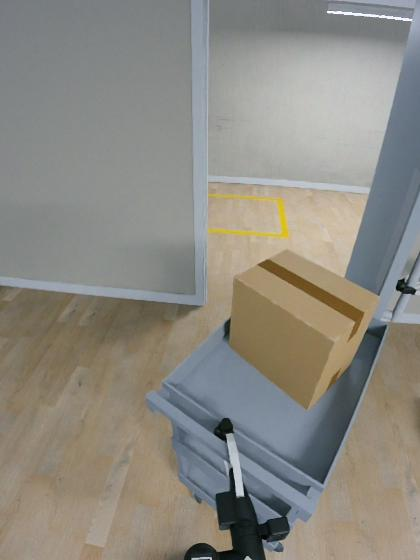

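Emit:
move --r2 '{"base":{"translate_m":-0.25},"pace":"slow"}' --blocking false --cameras '[]'

Emit:
wait --seconds 6 --cameras '["r2_head_camera","r1_head_camera"]'

Scene clock: 789.97 s.
move: r2 moving
r1: as last shown
r1.turned_by_wheels: +0.000
r1.turned_by_imu: +0.000
r1.base_tilt: forward=-1.6 right=+1.3
r1.lidar_m: 0.69 0.76 1.26 4.70 2.92 1.60 1.33 1.33 1.26 1.05 1.06 0.80
r1.motor_effort: lift_m=+24(24) arm_m=+3(4) wheel_0=+16(18) wheel_1=+5(6) wheel_2=+9(9)
r1.servo_current: wrist_yaw_rad=85(91) wrist_pitch_rad=46(46) wrist_roll_rad=39(59) gripper_m=59(65)
r1.contact_limits: translate_m 1
r1.wrist_depth_mm: - - - 164 211 193 177 / - - - 228 213 191 178 / - - - 229 214 193 178 / - 544 449 164 215 193 179 / 891 554 452 171 217 194 180 / 707 500 183 169 210 194 180 / 661 152 449 163 165 191 180
r2.base_odometry: x=-2.550 y=-0.744 heading=-2.902
r2.turned_by_wheels: +0.001
r2.turned_by_imu: +0.002
r2.base_tilt: forward=-0.7 right=+0.1
r2.lidar_m: 0.42 2.09 2.15 2.13 2.39 3.78 3.97 3.22 2.62 1.40 1.17 0.33
r2.base_status: translate_m moving
r2.joint_positions: lift_m=+0.688 arm_m=+0.000 wrist_yaw_rad=+0.021 wrist_pitch_rad=+0.003 wrist_roll_rad=+1.570 gripper_m=-0.019
r2.joint_status: not commanded
r2.measured_speeds: translate_m=-0.049 strafe_m=+0.000 rotate_rad=-0.005 lift_m=+0.000 arm_m=+0.000 wrist_yaw_rad=+0.000 wrist_pitch_rad=+0.000 wrist_roll_rad=+0.000
r2.motor_effort: lift_m=+20(20) arm_m=+4(5) wheel_0=+5(23) wheel_1=-4(9) wheel_2=+14(15)
r2.servo_current: wrist_yaw_rad=117(124) wrist_pitch_rad=46(46) wrist_roll_rad=46(52) gripper_m=72(78)
r2.hand_pose: x=+0.4610 y=-0.0814 z=+0.8652 quat_wxyz=(+0.708, +0.707, +0.008, +0.006) (m; r2's base frame)
r2.wrist_depth_mm: 329 322 319 - - 119 - / 1618 364 366 - - 136 - / 1708 449 433 - - - - / - 508 508 - - 530 - / - - - - 200 1537 496 / - - 181 123 181 1618 1205 / - - - - 347 347 359
pictures: none
No camera images: "cameras" was empty.

Scene clock: 793.27 s.
earlier move: r2 done
r1.base_odometry: x=-1.929 y=-1.218 heading=+1.593
r1.turned_by_wheels: +0.000
r1.turned_by_imu: +0.000
r1.base_tilt: forward=-1.5 right=+1.2
r1.lidar_m: 0.68 0.82 1.05 4.73 2.93 1.61 1.32 1.34 1.27 1.05 1.05 0.78
r1.base_status: not commanded
r1.joint_positions: lift_m=+0.800 arm_m=+0.300 wrist_yaw_rad=+0.533 wrist_pitch_rad=+0.002 wrist_roll_rad=+0.000 gripper_m=-0.034
r1.joint_status: not commanded
r1.measured_speeds: all 0
r1.motor_effort: lift_m=+24(24) arm_m=-4(4) wheel_0=+16(18) wheel_1=+5(6) wheel_2=+14(14)
r1.servo_current: wrist_yaw_rad=98(104) wrist_pitch_rad=46(52) wrist_roll_rad=33(72) gripper_m=59(65)
r1.contact_limits: translate_m 1
r1.hand_pose: x=+0.7637 y=+0.0714 z=+0.9772 quat_wxyz=(+0.965, +0.000, +0.001, +0.264) (m; r1's base frame)
r1.wrist_depth_mm: - - - 164 215 191 178 / - - - 163 215 192 179 / - - - 170 216 195 179 / 609 539 615 163 217 195 181 / 580 539 634 167 218 195 181 / 580 539 186 167 212 196 182 / - 149 410 163 213 190 182
r2.base_odometry: x=-2.319 y=-0.688 heading=-2.903
r2.turned_by_wheels: -0.001
r2.turned_by_imu: +0.000
r2.base_tilt: forward=-0.6 right=+0.1
r2.lidar_m: 0.44 0.52 2.22 2.18 2.45 3.71 3.70 3.14 2.58 2.56 1.37 0.39
r2.base_status: done
r2.joint_positions: lift_m=+0.688 arm_m=+0.000 wrist_yaw_rad=+0.006 wrist_pitch_rad=+0.003 wrist_roll_rad=+1.570 gripper_m=-0.019
r2.joint_status: not commanded
r2.measured_speeds: all 0
r2.motor_effort: lift_m=+20(20) arm_m=-4(5) wheel_0=+0(23) wheel_1=-5(9) wheel_2=+10(15)
r2.servo_current: wrist_yaw_rad=46(130) wrist_pitch_rad=39(52) wrist_roll_rad=52(59) gripper_m=78(85)
r2.hand_pose: x=+0.4598 y=-0.0858 z=+0.8652 quat_wxyz=(+0.708, +0.707, +0.003, +0.001) (m; r2's base frame)
r2.wrist_depth_mm: - 355 362 112 169 - - / - 375 377 121 179 - - / - 430 418 130 191 - - / - 484 473 141 206 - - / - - 544 153 223 1708 - / - - 190 167 179 1618 500 / - - - - - 1618 1182
wait: 3.30 of 6 s (r2 has come to rest)
pictures: r1_head_camera, r2_head_camera
Images, in order (width x height): r1_head_camera 420x560, r2_head_camera 420x560.

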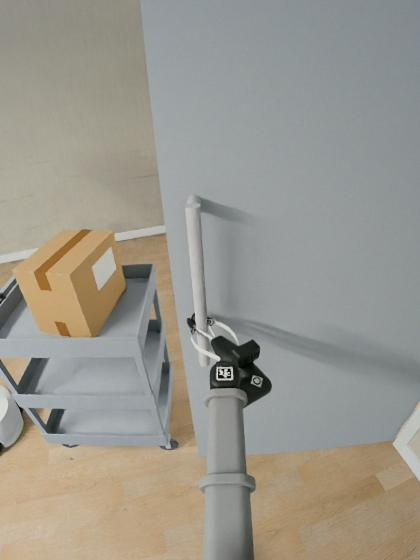

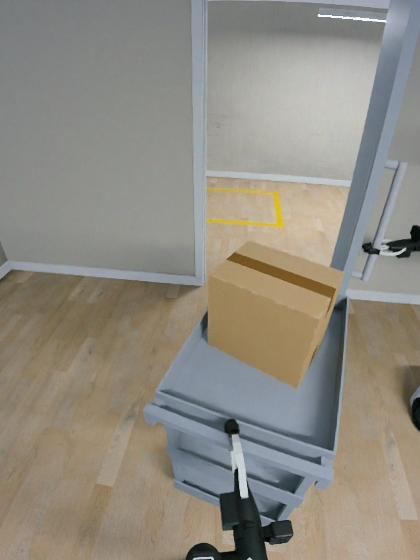

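Emit:
move --r2 '{"base":{"translate_m":-0.37,"strafe_m":0.15},"pace":"slow"}' --blocking false --cameras '[]'

Emit:
wait --seconds 7 --cameras '["r2_head_camera"]'

Scene clock: 806.07 s.
move: r2 moving
r1: as last shown
r1.lidar_m: 0.69 0.80 1.06 4.72 2.93 1.58 1.31 1.32 1.26 1.07 1.06 0.80
r1.motor_effort: lift_m=+24(24) arm_m=-3(4) wheel_0=+17(17) wheel_1=+5(6) wheel_2=+14(14)
r1.servo_current: wrist_yaw_rad=78(85) wrist_pitch_rad=39(46) wrist_roll_rad=46(59) gripper_m=65(65)
r1.contact_limits: translate_m 1
r1.wrist_depth_mm: - - - 164 214 192 177 / - - - 164 215 191 178 / - - - 169 216 194 179 / 597 554 627 164 217 195 180 / 569 549 640 167 219 195 181 / 569 544 186 167 212 196 182 / - 149 421 163 213 190 182
r2.base_odometry: x=-2.306 y=-0.690 heading=-2.903
r2.turned_by_wheels: +0.000
r2.turned_by_imu: +0.001
r2.base_tilt: forward=-0.7 right=+0.1
r2.lidar_m: 0.43 0.53 2.19 2.18 2.44 3.70 3.68 3.15 2.58 2.56 1.36 0.39
r2.base_status: translate_m moving; strafe_m moving
r2.joint_positions: lift_m=+0.688 arm_m=+0.000 wrist_yaw_rad=+0.006 wrist_pitch_rad=+0.003 wrist_roll_rad=+1.570 gripper_m=-0.019
r2.joint_status: not commanded
r2.measured_speeds: translate_m=-0.049 strafe_m=+0.020 rotate_rad=-0.001 lift_m=+0.000 arm_m=+0.000 wrist_yaw_rad=+0.000 wrist_pitch_rad=+0.000 wrist_roll_rad=+0.000
r2.motor_effort: lift_m=+20(20) arm_m=-3(4) wheel_0=-8(8) wheel_1=-7(7) wheel_2=+14(15)
r2.servo_current: wrist_yaw_rad=52(65) wrist_pitch_rad=39(46) wrist_roll_rad=52(52) gripper_m=72(85)
r2.hand_pose: x=+0.4598 y=-0.0857 z=+0.8652 quat_wxyz=(+0.708, +0.707, +0.003, +0.001) (m; r2's base frame)
r2.wrist_depth_mm: - 377 368 115 168 - - / - 377 379 123 180 - - / - 427 424 131 193 - - / - 484 473 143 208 - - / - - 525 154 225 1808 - / - - 190 168 178 1661 500 / - - - - - 1618 1205
pictures: none
No camera images: "cameras" was empty.

Scene clock: 810.77 s.
earlier move: r2 done
r1.base_odometry: x=-1.929 y=-1.218 heading=+1.593
r1.turned_by_wheels: +0.000
r1.turned_by_imu: +0.000
r1.base_tilt: forward=-1.6 right=+1.2
r1.lidar_m: 0.70 0.97 0.94 4.72 2.93 1.59 1.34 1.33 1.28 1.07 1.05 0.82
r1.base_status: not commanded
r1.joint_positions: lift_m=+0.800 arm_m=+0.300 wrist_yaw_rad=+0.533 wrist_pitch_rad=+0.002 wrist_roll_rad=+0.000 gripper_m=-0.034
r1.joint_status: not commanded
r1.measured_speeds: all 0
r1.motor_effort: lift_m=+23(24) arm_m=-4(4) wheel_0=+16(17) wheel_1=+5(6) wheel_2=+14(14)
r1.servo_current: wrist_yaw_rad=91(98) wrist_pitch_rad=39(46) wrist_roll_rad=59(65) gripper_m=65(65)
r1.contact_limits: translate_m 1
r1.hand_pose: x=+0.7637 y=+0.0714 z=+0.9772 quat_wxyz=(+0.965, +0.000, +0.001, +0.264) (m; r1's base frame)
r1.wrist_depth_mm: - - - 164 214 192 178 / - - - 164 214 192 179 / - - - 169 216 195 180 / 778 - - 163 217 195 181 / 768 - - 167 220 195 181 / 654 - 186 167 212 196 182 / 1118 148 - 163 213 190 181
r2.base_odometry: x=-1.925 y=-0.747 heading=-2.904
r2.turned_by_wheels: -0.001
r2.turned_by_imu: -0.003
r2.base_tilt: forward=-0.7 right=+0.0
r2.lidar_m: 0.44 2.57 2.11 2.11 2.34 3.35 3.32 3.25 2.66 2.62 1.72 0.36
r2.base_status: done
r2.joint_positions: lift_m=+0.688 arm_m=+0.000 wrist_yaw_rad=-0.006 wrist_pitch_rad=+0.003 wrist_roll_rad=+1.570 gripper_m=-0.019
r2.joint_status: not commanded
r2.measured_speeds: all 0
r2.motor_effort: lift_m=+20(20) arm_m=-4(4) wheel_0=-9(17) wheel_1=-7(9) wheel_2=+3(15)
r2.servo_current: wrist_yaw_rad=46(65) wrist_pitch_rad=39(52) wrist_roll_rad=52(65) gripper_m=72(85)
r2.hand_pose: x=+0.4588 y=-0.0891 z=+0.8652 quat_wxyz=(+0.708, +0.707, -0.001, -0.003) (m; r2's base frame)
r2.wrist_depth_mm: - 345 342 105 159 - - / - 377 379 115 173 - - / - 439 430 123 187 - - / - - 488 134 204 - - / - - - 150 225 1576 530 / - - 189 168 180 1618 488 / - - - - 277 1618 1205
wait: 4.70 of 7 s (r2 has come to rest)
pictures: r2_head_camera
Images, in order (width x height): r2_head_camera 420x560.

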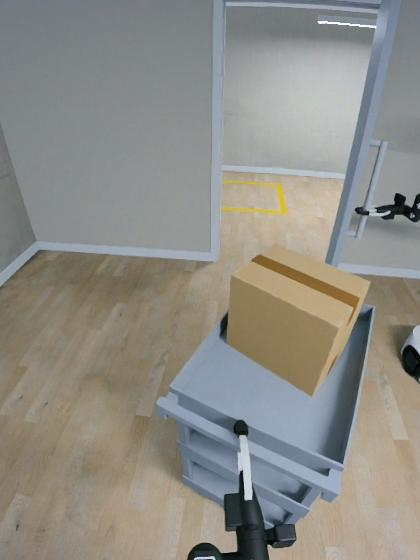

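Emit:
move --r2 '{"base":{"strafe_m":-0.36},"pace":"slow"}' --blocking false --cameras '[]'

Emit:
wait --seconds 7 --cameras '["r2_head_camera"]'

Scene clock: 817.27 s.
move: r2 moving
r1: as last shown
r1.base_tilt: forward=-1.5 right=+1.2
r1.lidar_m: 0.67 0.99 0.93 4.71 2.92 1.59 1.32 1.33 1.26 1.05 1.05 0.81
r1.motor_effort: lift_m=+24(24) arm_m=-4(4) wheel_0=+17(17) wheel_1=+5(5) wheel_2=+14(14)
r1.servo_current: wrist_yaw_rad=91(98) wrist_pitch_rad=39(46) wrist_roll_rad=39(59) gripper_m=65(65)
r1.contact_limits: translate_m 1
r1.wrist_depth_mm: - - - 164 214 192 178 / - - - 164 215 192 178 / - - - 170 216 194 179 / 778 - - 163 216 195 181 / 768 - - 168 219 195 181 / 654 809 185 167 212 196 181 / 1118 148 - 163 214 190 182
r2.base_odometry: x=-1.928 y=-0.733 heading=-2.903
r2.turned_by_wheels: +0.000
r2.turned_by_imu: +0.001
r2.base_tilt: forward=-0.7 right=+0.0
r2.lidar_m: 0.45 2.62 2.14 2.11 2.33 3.34 3.32 3.24 2.66 2.61 1.68 0.37
r2.base_status: strafe_m moving
r2.joint_positions: lift_m=+0.688 arm_m=+0.000 wrist_yaw_rad=-0.004 wrist_pitch_rad=+0.003 wrist_roll_rad=+1.570 gripper_m=-0.019
r2.joint_status: not commanded
r2.measured_speeds: translate_m=+0.000 strafe_m=-0.055 rotate_rad=+0.001 lift_m=+0.000 arm_m=+0.000 wrist_yaw_rad=+0.029 wrist_pitch_rad=+0.000 wrist_roll_rad=+0.000
r2.motor_effort: lift_m=+20(20) arm_m=-4(4) wheel_0=+8(8) wheel_1=-6(10) wheel_2=-1(3)
r2.servo_current: wrist_yaw_rad=46(65) wrist_pitch_rad=39(46) wrist_roll_rad=39(59) gripper_m=72(78)
r2.hand_pose: x=+0.4590 y=-0.0884 z=+0.8652 quat_wxyz=(+0.708, +0.707, +0.000, -0.002) (m; r2's base frame)
r2.wrist_depth_mm: - 342 338 102 155 - - / - 377 377 108 168 - - / - 436 424 118 183 - - / - - 488 131 200 - - / - - - 146 221 1618 525 / - - 187 163 180 1661 484 / - - - - - 1618 1182
pictures: none
No camera images: "cameras" was empty.

Scene clock: 821.50 s.
earlier move: r2 done
r1.base_odometry: x=-1.929 y=-1.218 heading=+1.593
r1.turned_by_wheels: +0.000
r1.turned_by_imu: +0.000
r1.base_tilt: forward=-1.5 right=+1.2
r1.lidar_m: 0.67 0.78 0.83 1.45 2.90 1.63 1.33 1.33 1.29 1.06 1.05 0.78
r1.base_status: not commanded
r1.joint_positions: lift_m=+0.800 arm_m=+0.300 wrist_yaw_rad=+0.533 wrist_pitch_rad=+0.002 wrist_roll_rad=+0.000 gripper_m=-0.034
r1.joint_status: not commanded
r1.measured_speeds: all 0
r1.motor_effort: lift_m=+24(24) arm_m=-4(4) wheel_0=+17(17) wheel_1=+5(6) wheel_2=+14(14)
r1.servo_current: wrist_yaw_rad=91(104) wrist_pitch_rad=39(59) wrist_roll_rad=52(65) gripper_m=59(72)
r1.contact_limits: translate_m 1
r1.hand_pose: x=+0.7637 y=+0.0714 z=+0.9772 quat_wxyz=(+0.965, +0.000, +0.001, +0.264) (m; r1's base frame)
r1.wrist_depth_mm: - - - 164 214 191 178 / - - - 164 215 193 179 / - - - 170 216 195 179 / 699 - - 163 217 195 180 / 676 - - 167 219 195 181 / 634 654 185 167 213 196 182 / 521 148 - 163 213 190 182
r2.base_odometry: x=-2.010 y=-0.397 heading=-2.903
r2.turned_by_wheels: +0.000
r2.turned_by_imu: +0.001
r2.base_tilt: forward=-0.7 right=+0.1
r2.lidar_m: 0.40 0.41 2.50 2.46 2.72 3.39 3.36 2.80 2.27 2.29 1.45 0.41
r2.base_status: done
r2.joint_positions: lift_m=+0.688 arm_m=+0.000 wrist_yaw_rad=+0.005 wrist_pitch_rad=+0.003 wrist_roll_rad=+1.570 gripper_m=-0.019
r2.joint_status: not commanded
r2.measured_speeds: all 0
r2.motor_effort: lift_m=+20(20) arm_m=+4(4) wheel_0=+6(18) wheel_1=-3(10) wheel_2=+0(3)
r2.servo_current: wrist_yaw_rad=39(78) wrist_pitch_rad=39(46) wrist_roll_rad=46(59) gripper_m=65(85)
r2.hand_pose: x=+0.4597 y=-0.0859 z=+0.8652 quat_wxyz=(+0.708, +0.707, +0.003, +0.001) (m; r2's base frame)
r2.wrist_depth_mm: - - - 153 210 1499 1118 / - 1863 1182 155 213 759 - / - 424 418 159 217 809 - / - 449 436 161 223 809 - / - - 462 165 224 - - / - - 189 167 181 - - / - - - - 234 1537 500
wait: 4.23 of 7 s (r2 has come to rest)
pictures: r2_head_camera
Images, in order (width x height): r2_head_camera 420x560.

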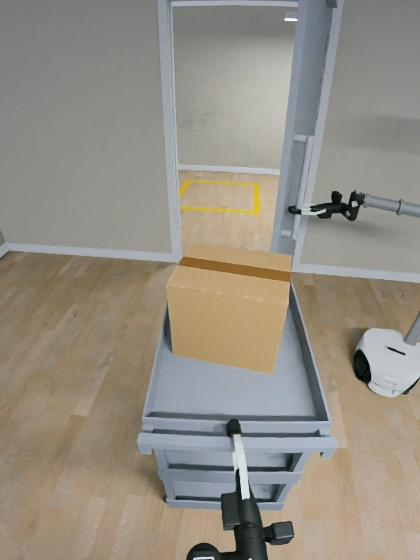

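Emit:
move --r2 '{"base":{"translate_m":0.25},"pace":"slow"}' --blocking false --cameras '[]'

Emit:
wait --seconds 7 --cameras '["r2_head_camera"]'

Scene clock: 828.30 s.
move: r2 moving
r1: as last shown
r1.base_tilt: forward=-1.6 right=+1.2
r1.lidar_m: 0.68 0.79 0.84 1.44 2.95 1.61 1.36 1.33 1.29 1.06 1.05 0.81
r1.motor_effort: lift_m=+23(24) arm_m=-4(4) wheel_0=+16(17) wheel_1=+5(6) wheel_2=+14(14)
r1.servo_current: wrist_yaw_rad=78(91) wrist_pitch_rad=39(52) wrist_roll_rad=46(59) gripper_m=59(65)
r1.contact_limits: translate_m 1
r1.wrist_depth_mm: - - - 164 214 191 178 / - - - 164 216 193 179 / - - - 169 216 193 179 / 699 - - 164 218 195 180 / 691 - - 167 218 195 181 / 654 647 186 167 213 196 182 / 512 148 - 163 213 191 182
r2.base_odometry: x=-2.021 y=-0.400 heading=-2.903
r2.turned_by_wheels: +0.000
r2.turned_by_imu: +0.001
r2.base_tilt: forward=-0.8 right=+0.1
r2.lidar_m: 0.39 0.44 2.46 2.45 2.71 3.40 3.37 2.81 2.30 2.29 1.44 0.42
r2.base_status: translate_m moving
r2.joint_positions: lift_m=+0.688 arm_m=+0.000 wrist_yaw_rad=+0.001 wrist_pitch_rad=+0.003 wrist_roll_rad=+1.570 gripper_m=-0.019
r2.joint_status: not commanded
r2.measured_speeds: translate_m=+0.049 strafe_m=+0.000 rotate_rad=-0.002 lift_m=+0.000 arm_m=+0.000 wrist_yaw_rad=-0.016 wrist_pitch_rad=+0.000 wrist_roll_rad=+0.000
r2.motor_effort: lift_m=+20(20) arm_m=+4(4) wheel_0=+8(12) wheel_1=+9(9) wheel_2=-14(15)
r2.servo_current: wrist_yaw_rad=52(59) wrist_pitch_rad=39(46) wrist_roll_rad=52(52) gripper_m=72(78)
r2.hand_pose: x=+0.4594 y=-0.0871 z=+0.8652 quat_wxyz=(+0.708, +0.707, +0.001, -0.001) (m; r2's base frame)
r2.wrist_depth_mm: - - - 154 211 1499 1281 / - - 1182 156 213 741 - / - 427 418 159 218 809 - / - 449 439 161 221 820 - / - - 466 165 224 - - / - - 187 167 180 - - / - - - - 232 1708 500
pictures: none
No camera images: "cameras" was empty.

Scene clock: 831.57 s.
earlier move: r2 done
r1.base_odometry: x=-1.929 y=-1.218 heading=+1.593
r1.turned_by_wheels: +0.000
r1.turned_by_imu: +0.000
r1.base_tilt: forward=-1.6 right=+1.3
r1.lidar_m: 0.65 0.60 0.71 4.72 2.92 1.59 1.34 1.32 1.28 1.07 1.04 0.80
r1.base_status: not commanded
r1.joint_positions: lift_m=+0.800 arm_m=+0.300 wrist_yaw_rad=+0.533 wrist_pitch_rad=+0.002 wrist_roll_rad=+0.000 gripper_m=-0.034
r1.joint_status: not commanded
r1.measured_speeds: all 0
r1.motor_effort: lift_m=+24(24) arm_m=-4(4) wheel_0=+17(17) wheel_1=+5(6) wheel_2=+14(14)
r1.servo_current: wrist_yaw_rad=85(98) wrist_pitch_rad=39(52) wrist_roll_rad=39(72) gripper_m=52(72)
r1.contact_limits: translate_m 1
r1.hand_pose: x=+0.7637 y=+0.0714 z=+0.9772 quat_wxyz=(+0.965, +0.000, +0.001, +0.264) (m; r1's base frame)
r1.wrist_depth_mm: - - - 164 213 192 178 / - - - 164 215 191 178 / - - - 169 217 193 179 / 445 517 - 163 218 195 180 / 442 512 - 167 219 195 181 / 442 512 186 167 212 195 182 / 439 155 436 163 213 190 182
r2.base_odometry: x=-2.252 y=-0.456 heading=-2.904
r2.turned_by_wheels: -0.001
r2.turned_by_imu: -0.002
r2.base_tilt: forward=-0.7 right=+0.1
r2.lidar_m: 0.43 2.44 2.43 2.41 2.70 3.65 3.63 2.85 2.35 2.33 1.27 0.39
r2.base_status: done
r2.joint_positions: lift_m=+0.688 arm_m=+0.000 wrist_yaw_rad=-0.006 wrist_pitch_rad=+0.003 wrist_roll_rad=+1.570 gripper_m=-0.019
r2.joint_status: not commanded
r2.measured_speeds: all 0
r2.motor_effort: lift_m=+20(20) arm_m=+4(4) wheel_0=+1(12) wheel_1=+3(9) wheel_2=-10(19)
r2.servo_current: wrist_yaw_rad=59(65) wrist_pitch_rad=39(46) wrist_roll_rad=39(65) gripper_m=78(85)
r2.hand_pose: x=+0.4587 y=-0.0892 z=+0.8652 quat_wxyz=(+0.708, +0.707, -0.001, -0.003) (m; r2's base frame)
r2.wrist_depth_mm: - 375 410 124 178 - - / - 382 382 130 187 - - / - 424 418 139 196 - - / - 477 459 147 212 - - / - - 512 156 224 - - / - - 187 167 183 1618 517 / - - - - 253 1661 1229
wait: 3.27 of 7 s (r2 has come to rest)
pictures: r2_head_camera
Images, in order (width x height): r2_head_camera 420x560.

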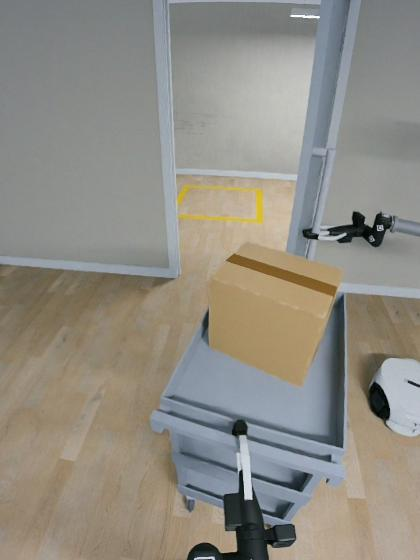

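Emit:
move --r2 '{"base":{"translate_m":-0.28,"strafe_m":0.11},"pace":"slow"}' --blocking false --cameras '[]'

Emit:
wait --seconds 7 --cameras '["r2_head_camera"]'

Emit:
move --r2 '{"base":{"strafe_m":-0.40},"pace":"slow"}' --blocking false --cameras '[]'

Emit:
wait --seconds 7 --cameras '["r2_head_camera"]'

Scene clock: 847.77 s.
move: r2 moving
r1: as last shown
r1.base_tilt: forward=-1.5 right=+1.2
r1.lidar_m: 0.70 0.60 0.74 4.74 2.89 1.58 1.34 1.33 1.27 1.05 1.06 0.79
r1.motor_effort: lift_m=+24(24) arm_m=-4(4) wheel_0=+16(17) wheel_1=+5(5) wheel_2=+14(14)
r1.servo_current: wrist_yaw_rad=65(91) wrist_pitch_rad=39(46) wrist_roll_rad=52(65) gripper_m=52(65)
r1.contact_limits: translate_m 1
r1.wrist_depth_mm: - - - 164 214 192 178 / - - - 164 215 192 178 / - - - 170 216 195 179 / 445 521 - 163 217 195 180 / 452 525 - 167 218 195 181 / 445 521 185 167 212 196 182 / 449 155 452 163 214 190 182
r2.base_odometry: x=-2.240 y=-0.458 heading=-2.905
r2.turned_by_wheels: -0.001
r2.turned_by_imu: -0.001
r2.base_tilt: forward=-0.6 right=+0.1
r2.lidar_m: 0.42 2.45 2.42 2.41 2.68 3.64 3.61 2.88 2.35 2.33 1.28 0.39
r2.base_status: translate_m moving; strafe_m moving
r2.joint_positions: lift_m=+0.688 arm_m=+0.000 wrist_yaw_rad=-0.006 wrist_pitch_rad=+0.003 wrist_roll_rad=+1.570 gripper_m=-0.019
r2.joint_status: not commanded
r2.measured_speeds: translate_m=-0.050 strafe_m=+0.019 rotate_rad=-0.001 lift_m=+0.000 arm_m=+0.000 wrist_yaw_rad=+0.000 wrist_pitch_rad=+0.000 wrist_roll_rad=+0.000
r2.motor_effort: lift_m=+20(20) arm_m=+4(4) wheel_0=-15(15) wheel_1=-7(8) wheel_2=+7(9)
r2.servo_current: wrist_yaw_rad=52(65) wrist_pitch_rad=46(46) wrist_roll_rad=52(59) gripper_m=72(85)
r2.hand_pose: x=+0.4587 y=-0.0892 z=+0.8652 quat_wxyz=(+0.708, +0.707, -0.001, -0.003) (m; r2's base frame)
r2.wrist_depth_mm: - 427 421 130 181 - - / - 387 384 134 191 - - / - 427 421 141 204 - - / - 477 462 151 216 - - / - - 512 160 226 - - / - - 189 171 180 1661 500 / - - - - - 1661 1182
pictures: none
No camera images: "cameras" was empty.

Scene clock: 851.50 s.
earlier move: r2 done
r1.base_odometry: x=-1.929 y=-1.218 heading=+1.593
r1.turned_by_wheels: +0.000
r1.turned_by_imu: +0.000
r1.base_tilt: forward=-1.5 right=+1.2
r1.lidar_m: 0.67 0.78 0.78 1.62 2.93 1.61 1.33 1.33 1.27 1.05 1.04 0.82
r1.base_status: not commanded
r1.joint_positions: lift_m=+0.800 arm_m=+0.300 wrist_yaw_rad=+0.533 wrist_pitch_rad=+0.002 wrist_roll_rad=+0.000 gripper_m=-0.034
r1.joint_status: not commanded
r1.measured_speeds: all 0
r1.motor_effort: lift_m=+24(24) arm_m=-4(4) wheel_0=+17(17) wheel_1=+6(6) wheel_2=+14(14)
r1.servo_current: wrist_yaw_rad=85(98) wrist_pitch_rad=39(46) wrist_roll_rad=65(72) gripper_m=59(65)
r1.contact_limits: translate_m 1
r1.hand_pose: x=+0.7637 y=+0.0714 z=+0.9772 quat_wxyz=(+0.965, +0.000, +0.001, +0.264) (m; r1's base frame)
r1.wrist_depth_mm: - - - 164 213 191 178 / - - - 163 215 191 179 / - - - 170 216 194 180 / - - - 163 218 195 181 / 683 - - 167 219 195 181 / 627 - 186 167 212 196 182 / 580 148 - 163 212 190 182
r2.base_odometry: x=-1.955 y=-0.497 heading=-2.904
r2.turned_by_wheels: +0.001
r2.turned_by_imu: +0.002
r2.base_tilt: forward=-0.7 right=+0.1
r2.lidar_m: 0.44 0.52 2.35 2.34 2.62 3.35 3.30 2.95 2.39 2.37 1.54 0.40
r2.base_status: done
r2.joint_positions: lift_m=+0.688 arm_m=+0.000 wrist_yaw_rad=+0.004 wrist_pitch_rad=+0.003 wrist_roll_rad=+1.570 gripper_m=-0.019
r2.joint_status: not commanded
r2.measured_speeds: all 0
r2.motor_effort: lift_m=+20(20) arm_m=-3(4) wheel_0=-1(19) wheel_1=-4(8) wheel_2=+11(15)
r2.servo_current: wrist_yaw_rad=46(65) wrist_pitch_rad=46(52) wrist_roll_rad=39(65) gripper_m=78(85)
r2.hand_pose: x=+0.4596 y=-0.0862 z=+0.8652 quat_wxyz=(+0.708, +0.707, +0.002, +0.000) (m; r2's base frame)
r2.wrist_depth_mm: - - 466 125 179 - - / - 382 384 131 189 - - / - 424 418 140 202 - - / - - 462 148 211 - - / - - 512 158 225 - - / - - 189 170 180 1618 496 / - - - - - 1618 1205
wait: 3.73 of 7 s (r2 has come to rest)
pictures: r2_head_camera
Images, in order (width x height): r2_head_camera 420x560.

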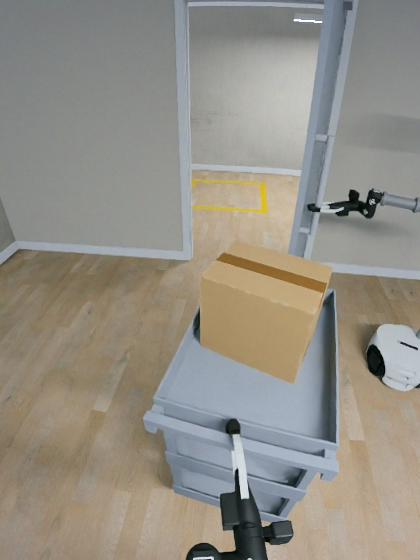

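Scene clock: 852.00 s.
move: r2 moving
r1: as last shown
r1.base_tilt: forward=-1.6 right=+1.2
r1.lidar_m: 0.69 0.81 0.80 1.60 2.90 1.61 1.33 1.34 1.29 1.06 1.06 0.79
r1.motor_effort: lift_m=+24(24) arm_m=-4(4) wheel_0=+17(17) wheel_1=+5(6) wheel_2=+14(14)
r1.servo_current: wrist_yaw_rad=78(91) wrist_pitch_rad=46(46) wrist_roll_rad=39(65) gripper_m=59(65)
r1.contact_limits: translate_m 1
r1.wrist_depth_mm: - - - 164 213 191 178 / - - - 164 215 192 179 / - - - 170 216 193 180 / - - - 163 217 195 180 / - - - 167 218 195 181 / 627 - 186 167 211 196 182 / 585 149 - 163 213 191 182
r2.base_odometry: x=-1.958 y=-0.483 heading=-2.903
r2.turned_by_wheels: +0.001
r2.turned_by_imu: +0.001
r2.base_tilt: forward=-0.7 right=+0.1
r2.lidar_m: 0.43 0.50 2.36 2.38 2.60 3.35 3.32 2.93 2.40 2.37 1.55 0.39
r2.base_status: strafe_m moving
r2.joint_positions: lift_m=+0.688 arm_m=+0.000 wrist_yaw_rad=+0.007 wrist_pitch_rad=+0.003 wrist_roll_rad=+1.570 gripper_m=-0.019
r2.joint_status: not commanded
r2.measured_speeds: translate_m=+0.000 strafe_m=-0.057 rotate_rad=-0.001 lift_m=+0.000 arm_m=+0.000 wrist_yaw_rad=+0.002 wrist_pitch_rad=+0.000 wrist_roll_rad=+0.000
r2.motor_effort: lift_m=+20(20) arm_m=-4(4) wheel_0=+16(17) wheel_1=-7(8) wheel_2=+0(9)
r2.servo_current: wrist_yaw_rad=59(59) wrist_pitch_rad=39(46) wrist_roll_rad=46(52) gripper_m=65(78)
r2.hand_pose: x=+0.4599 y=-0.0855 z=+0.8652 quat_wxyz=(+0.708, +0.707, +0.003, +0.001) (m; r2's base frame)
r2.wrist_depth_mm: - - 480 124 177 - - / - 379 382 129 187 - - / - 424 418 139 196 - - / - - 459 147 213 - - / - - 508 157 224 - - / - - 189 167 180 1618 504 / - - - - - 1618 1182
pictures: none
No camera images: "cameras" was empty.

Scene clock: 856.63 s.
earlier move: r2 done
r1.base_odometry: x=-1.929 y=-1.218 heading=+1.593
r1.turned_by_wheels: +0.000
r1.turned_by_imu: +0.000
r1.base_tilt: forward=-1.5 right=+1.2
r1.lidar_m: 0.67 0.74 0.73 0.88 2.90 1.60 1.33 1.33 1.28 1.06 1.05 0.79
r1.base_status: not commanded
r1.joint_positions: lift_m=+0.800 arm_m=+0.300 wrist_yaw_rad=+0.533 wrist_pitch_rad=+0.002 wrist_roll_rad=+0.000 gripper_m=-0.034
r1.joint_status: not commanded
r1.measured_speeds: all 0
r1.motor_effort: lift_m=+23(24) arm_m=-4(4) wheel_0=+17(17) wheel_1=+5(6) wheel_2=+14(14)
r1.servo_current: wrist_yaw_rad=104(104) wrist_pitch_rad=39(52) wrist_roll_rad=46(65) gripper_m=59(65)
r1.contact_limits: translate_m 1
r1.hand_pose: x=+0.7637 y=+0.0714 z=+0.9772 quat_wxyz=(+0.965, +0.000, +0.001, +0.264) (m; r1's base frame)
r1.wrist_depth_mm: - - - 164 214 192 178 / - - - 163 215 192 178 / - - - 169 216 193 179 / - - - 163 218 195 180 / - - - 167 219 195 181 / 621 - 186 167 212 196 181 / 559 156 - 164 213 191 182
r2.base_odometry: x=-2.049 y=-0.108 heading=-2.903
r2.turned_by_wheels: -0.001
r2.turned_by_imu: +0.001
r2.base_tilt: forward=-0.7 right=+0.1
r2.lidar_m: 0.35 0.35 2.76 2.74 3.06 3.41 3.39 2.43 2.01 1.99 2.22 0.46
r2.base_status: done
r2.joint_positions: lift_m=+0.688 arm_m=+0.000 wrist_yaw_rad=+0.007 wrist_pitch_rad=+0.003 wrist_roll_rad=+1.570 gripper_m=-0.019
r2.joint_status: not commanded
r2.measured_speeds: all 0
r2.motor_effort: lift_m=+20(20) arm_m=-4(4) wheel_0=+6(17) wheel_1=-4(8) wheel_2=+0(9)
r2.servo_current: wrist_yaw_rad=46(72) wrist_pitch_rad=39(52) wrist_roll_rad=46(65) gripper_m=72(85)
r2.hand_pose: x=+0.4599 y=-0.0854 z=+0.8652 quat_wxyz=(+0.708, +0.707, +0.003, +0.001) (m; r2's base frame)
r2.wrist_depth_mm: - - - 213 279 287 293 / - - - 203 266 1708 1205 / - - 1229 192 256 1537 - / - - 452 185 245 - - / - - 449 179 236 809 - / - - 189 170 182 - - / - - 442 - 220 - -
wait: 4.63 of 7 s (r2 has come to rest)
pictures: r2_head_camera
Images, in order (width x height): r2_head_camera 420x560.

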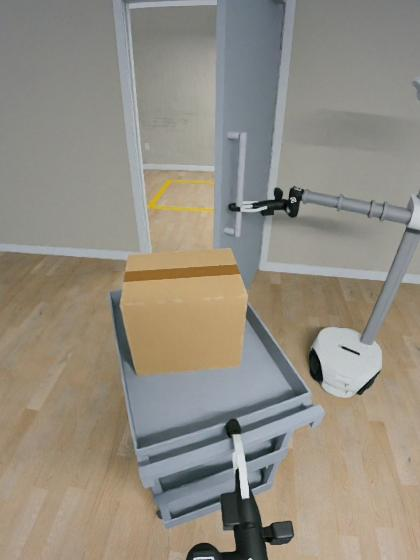

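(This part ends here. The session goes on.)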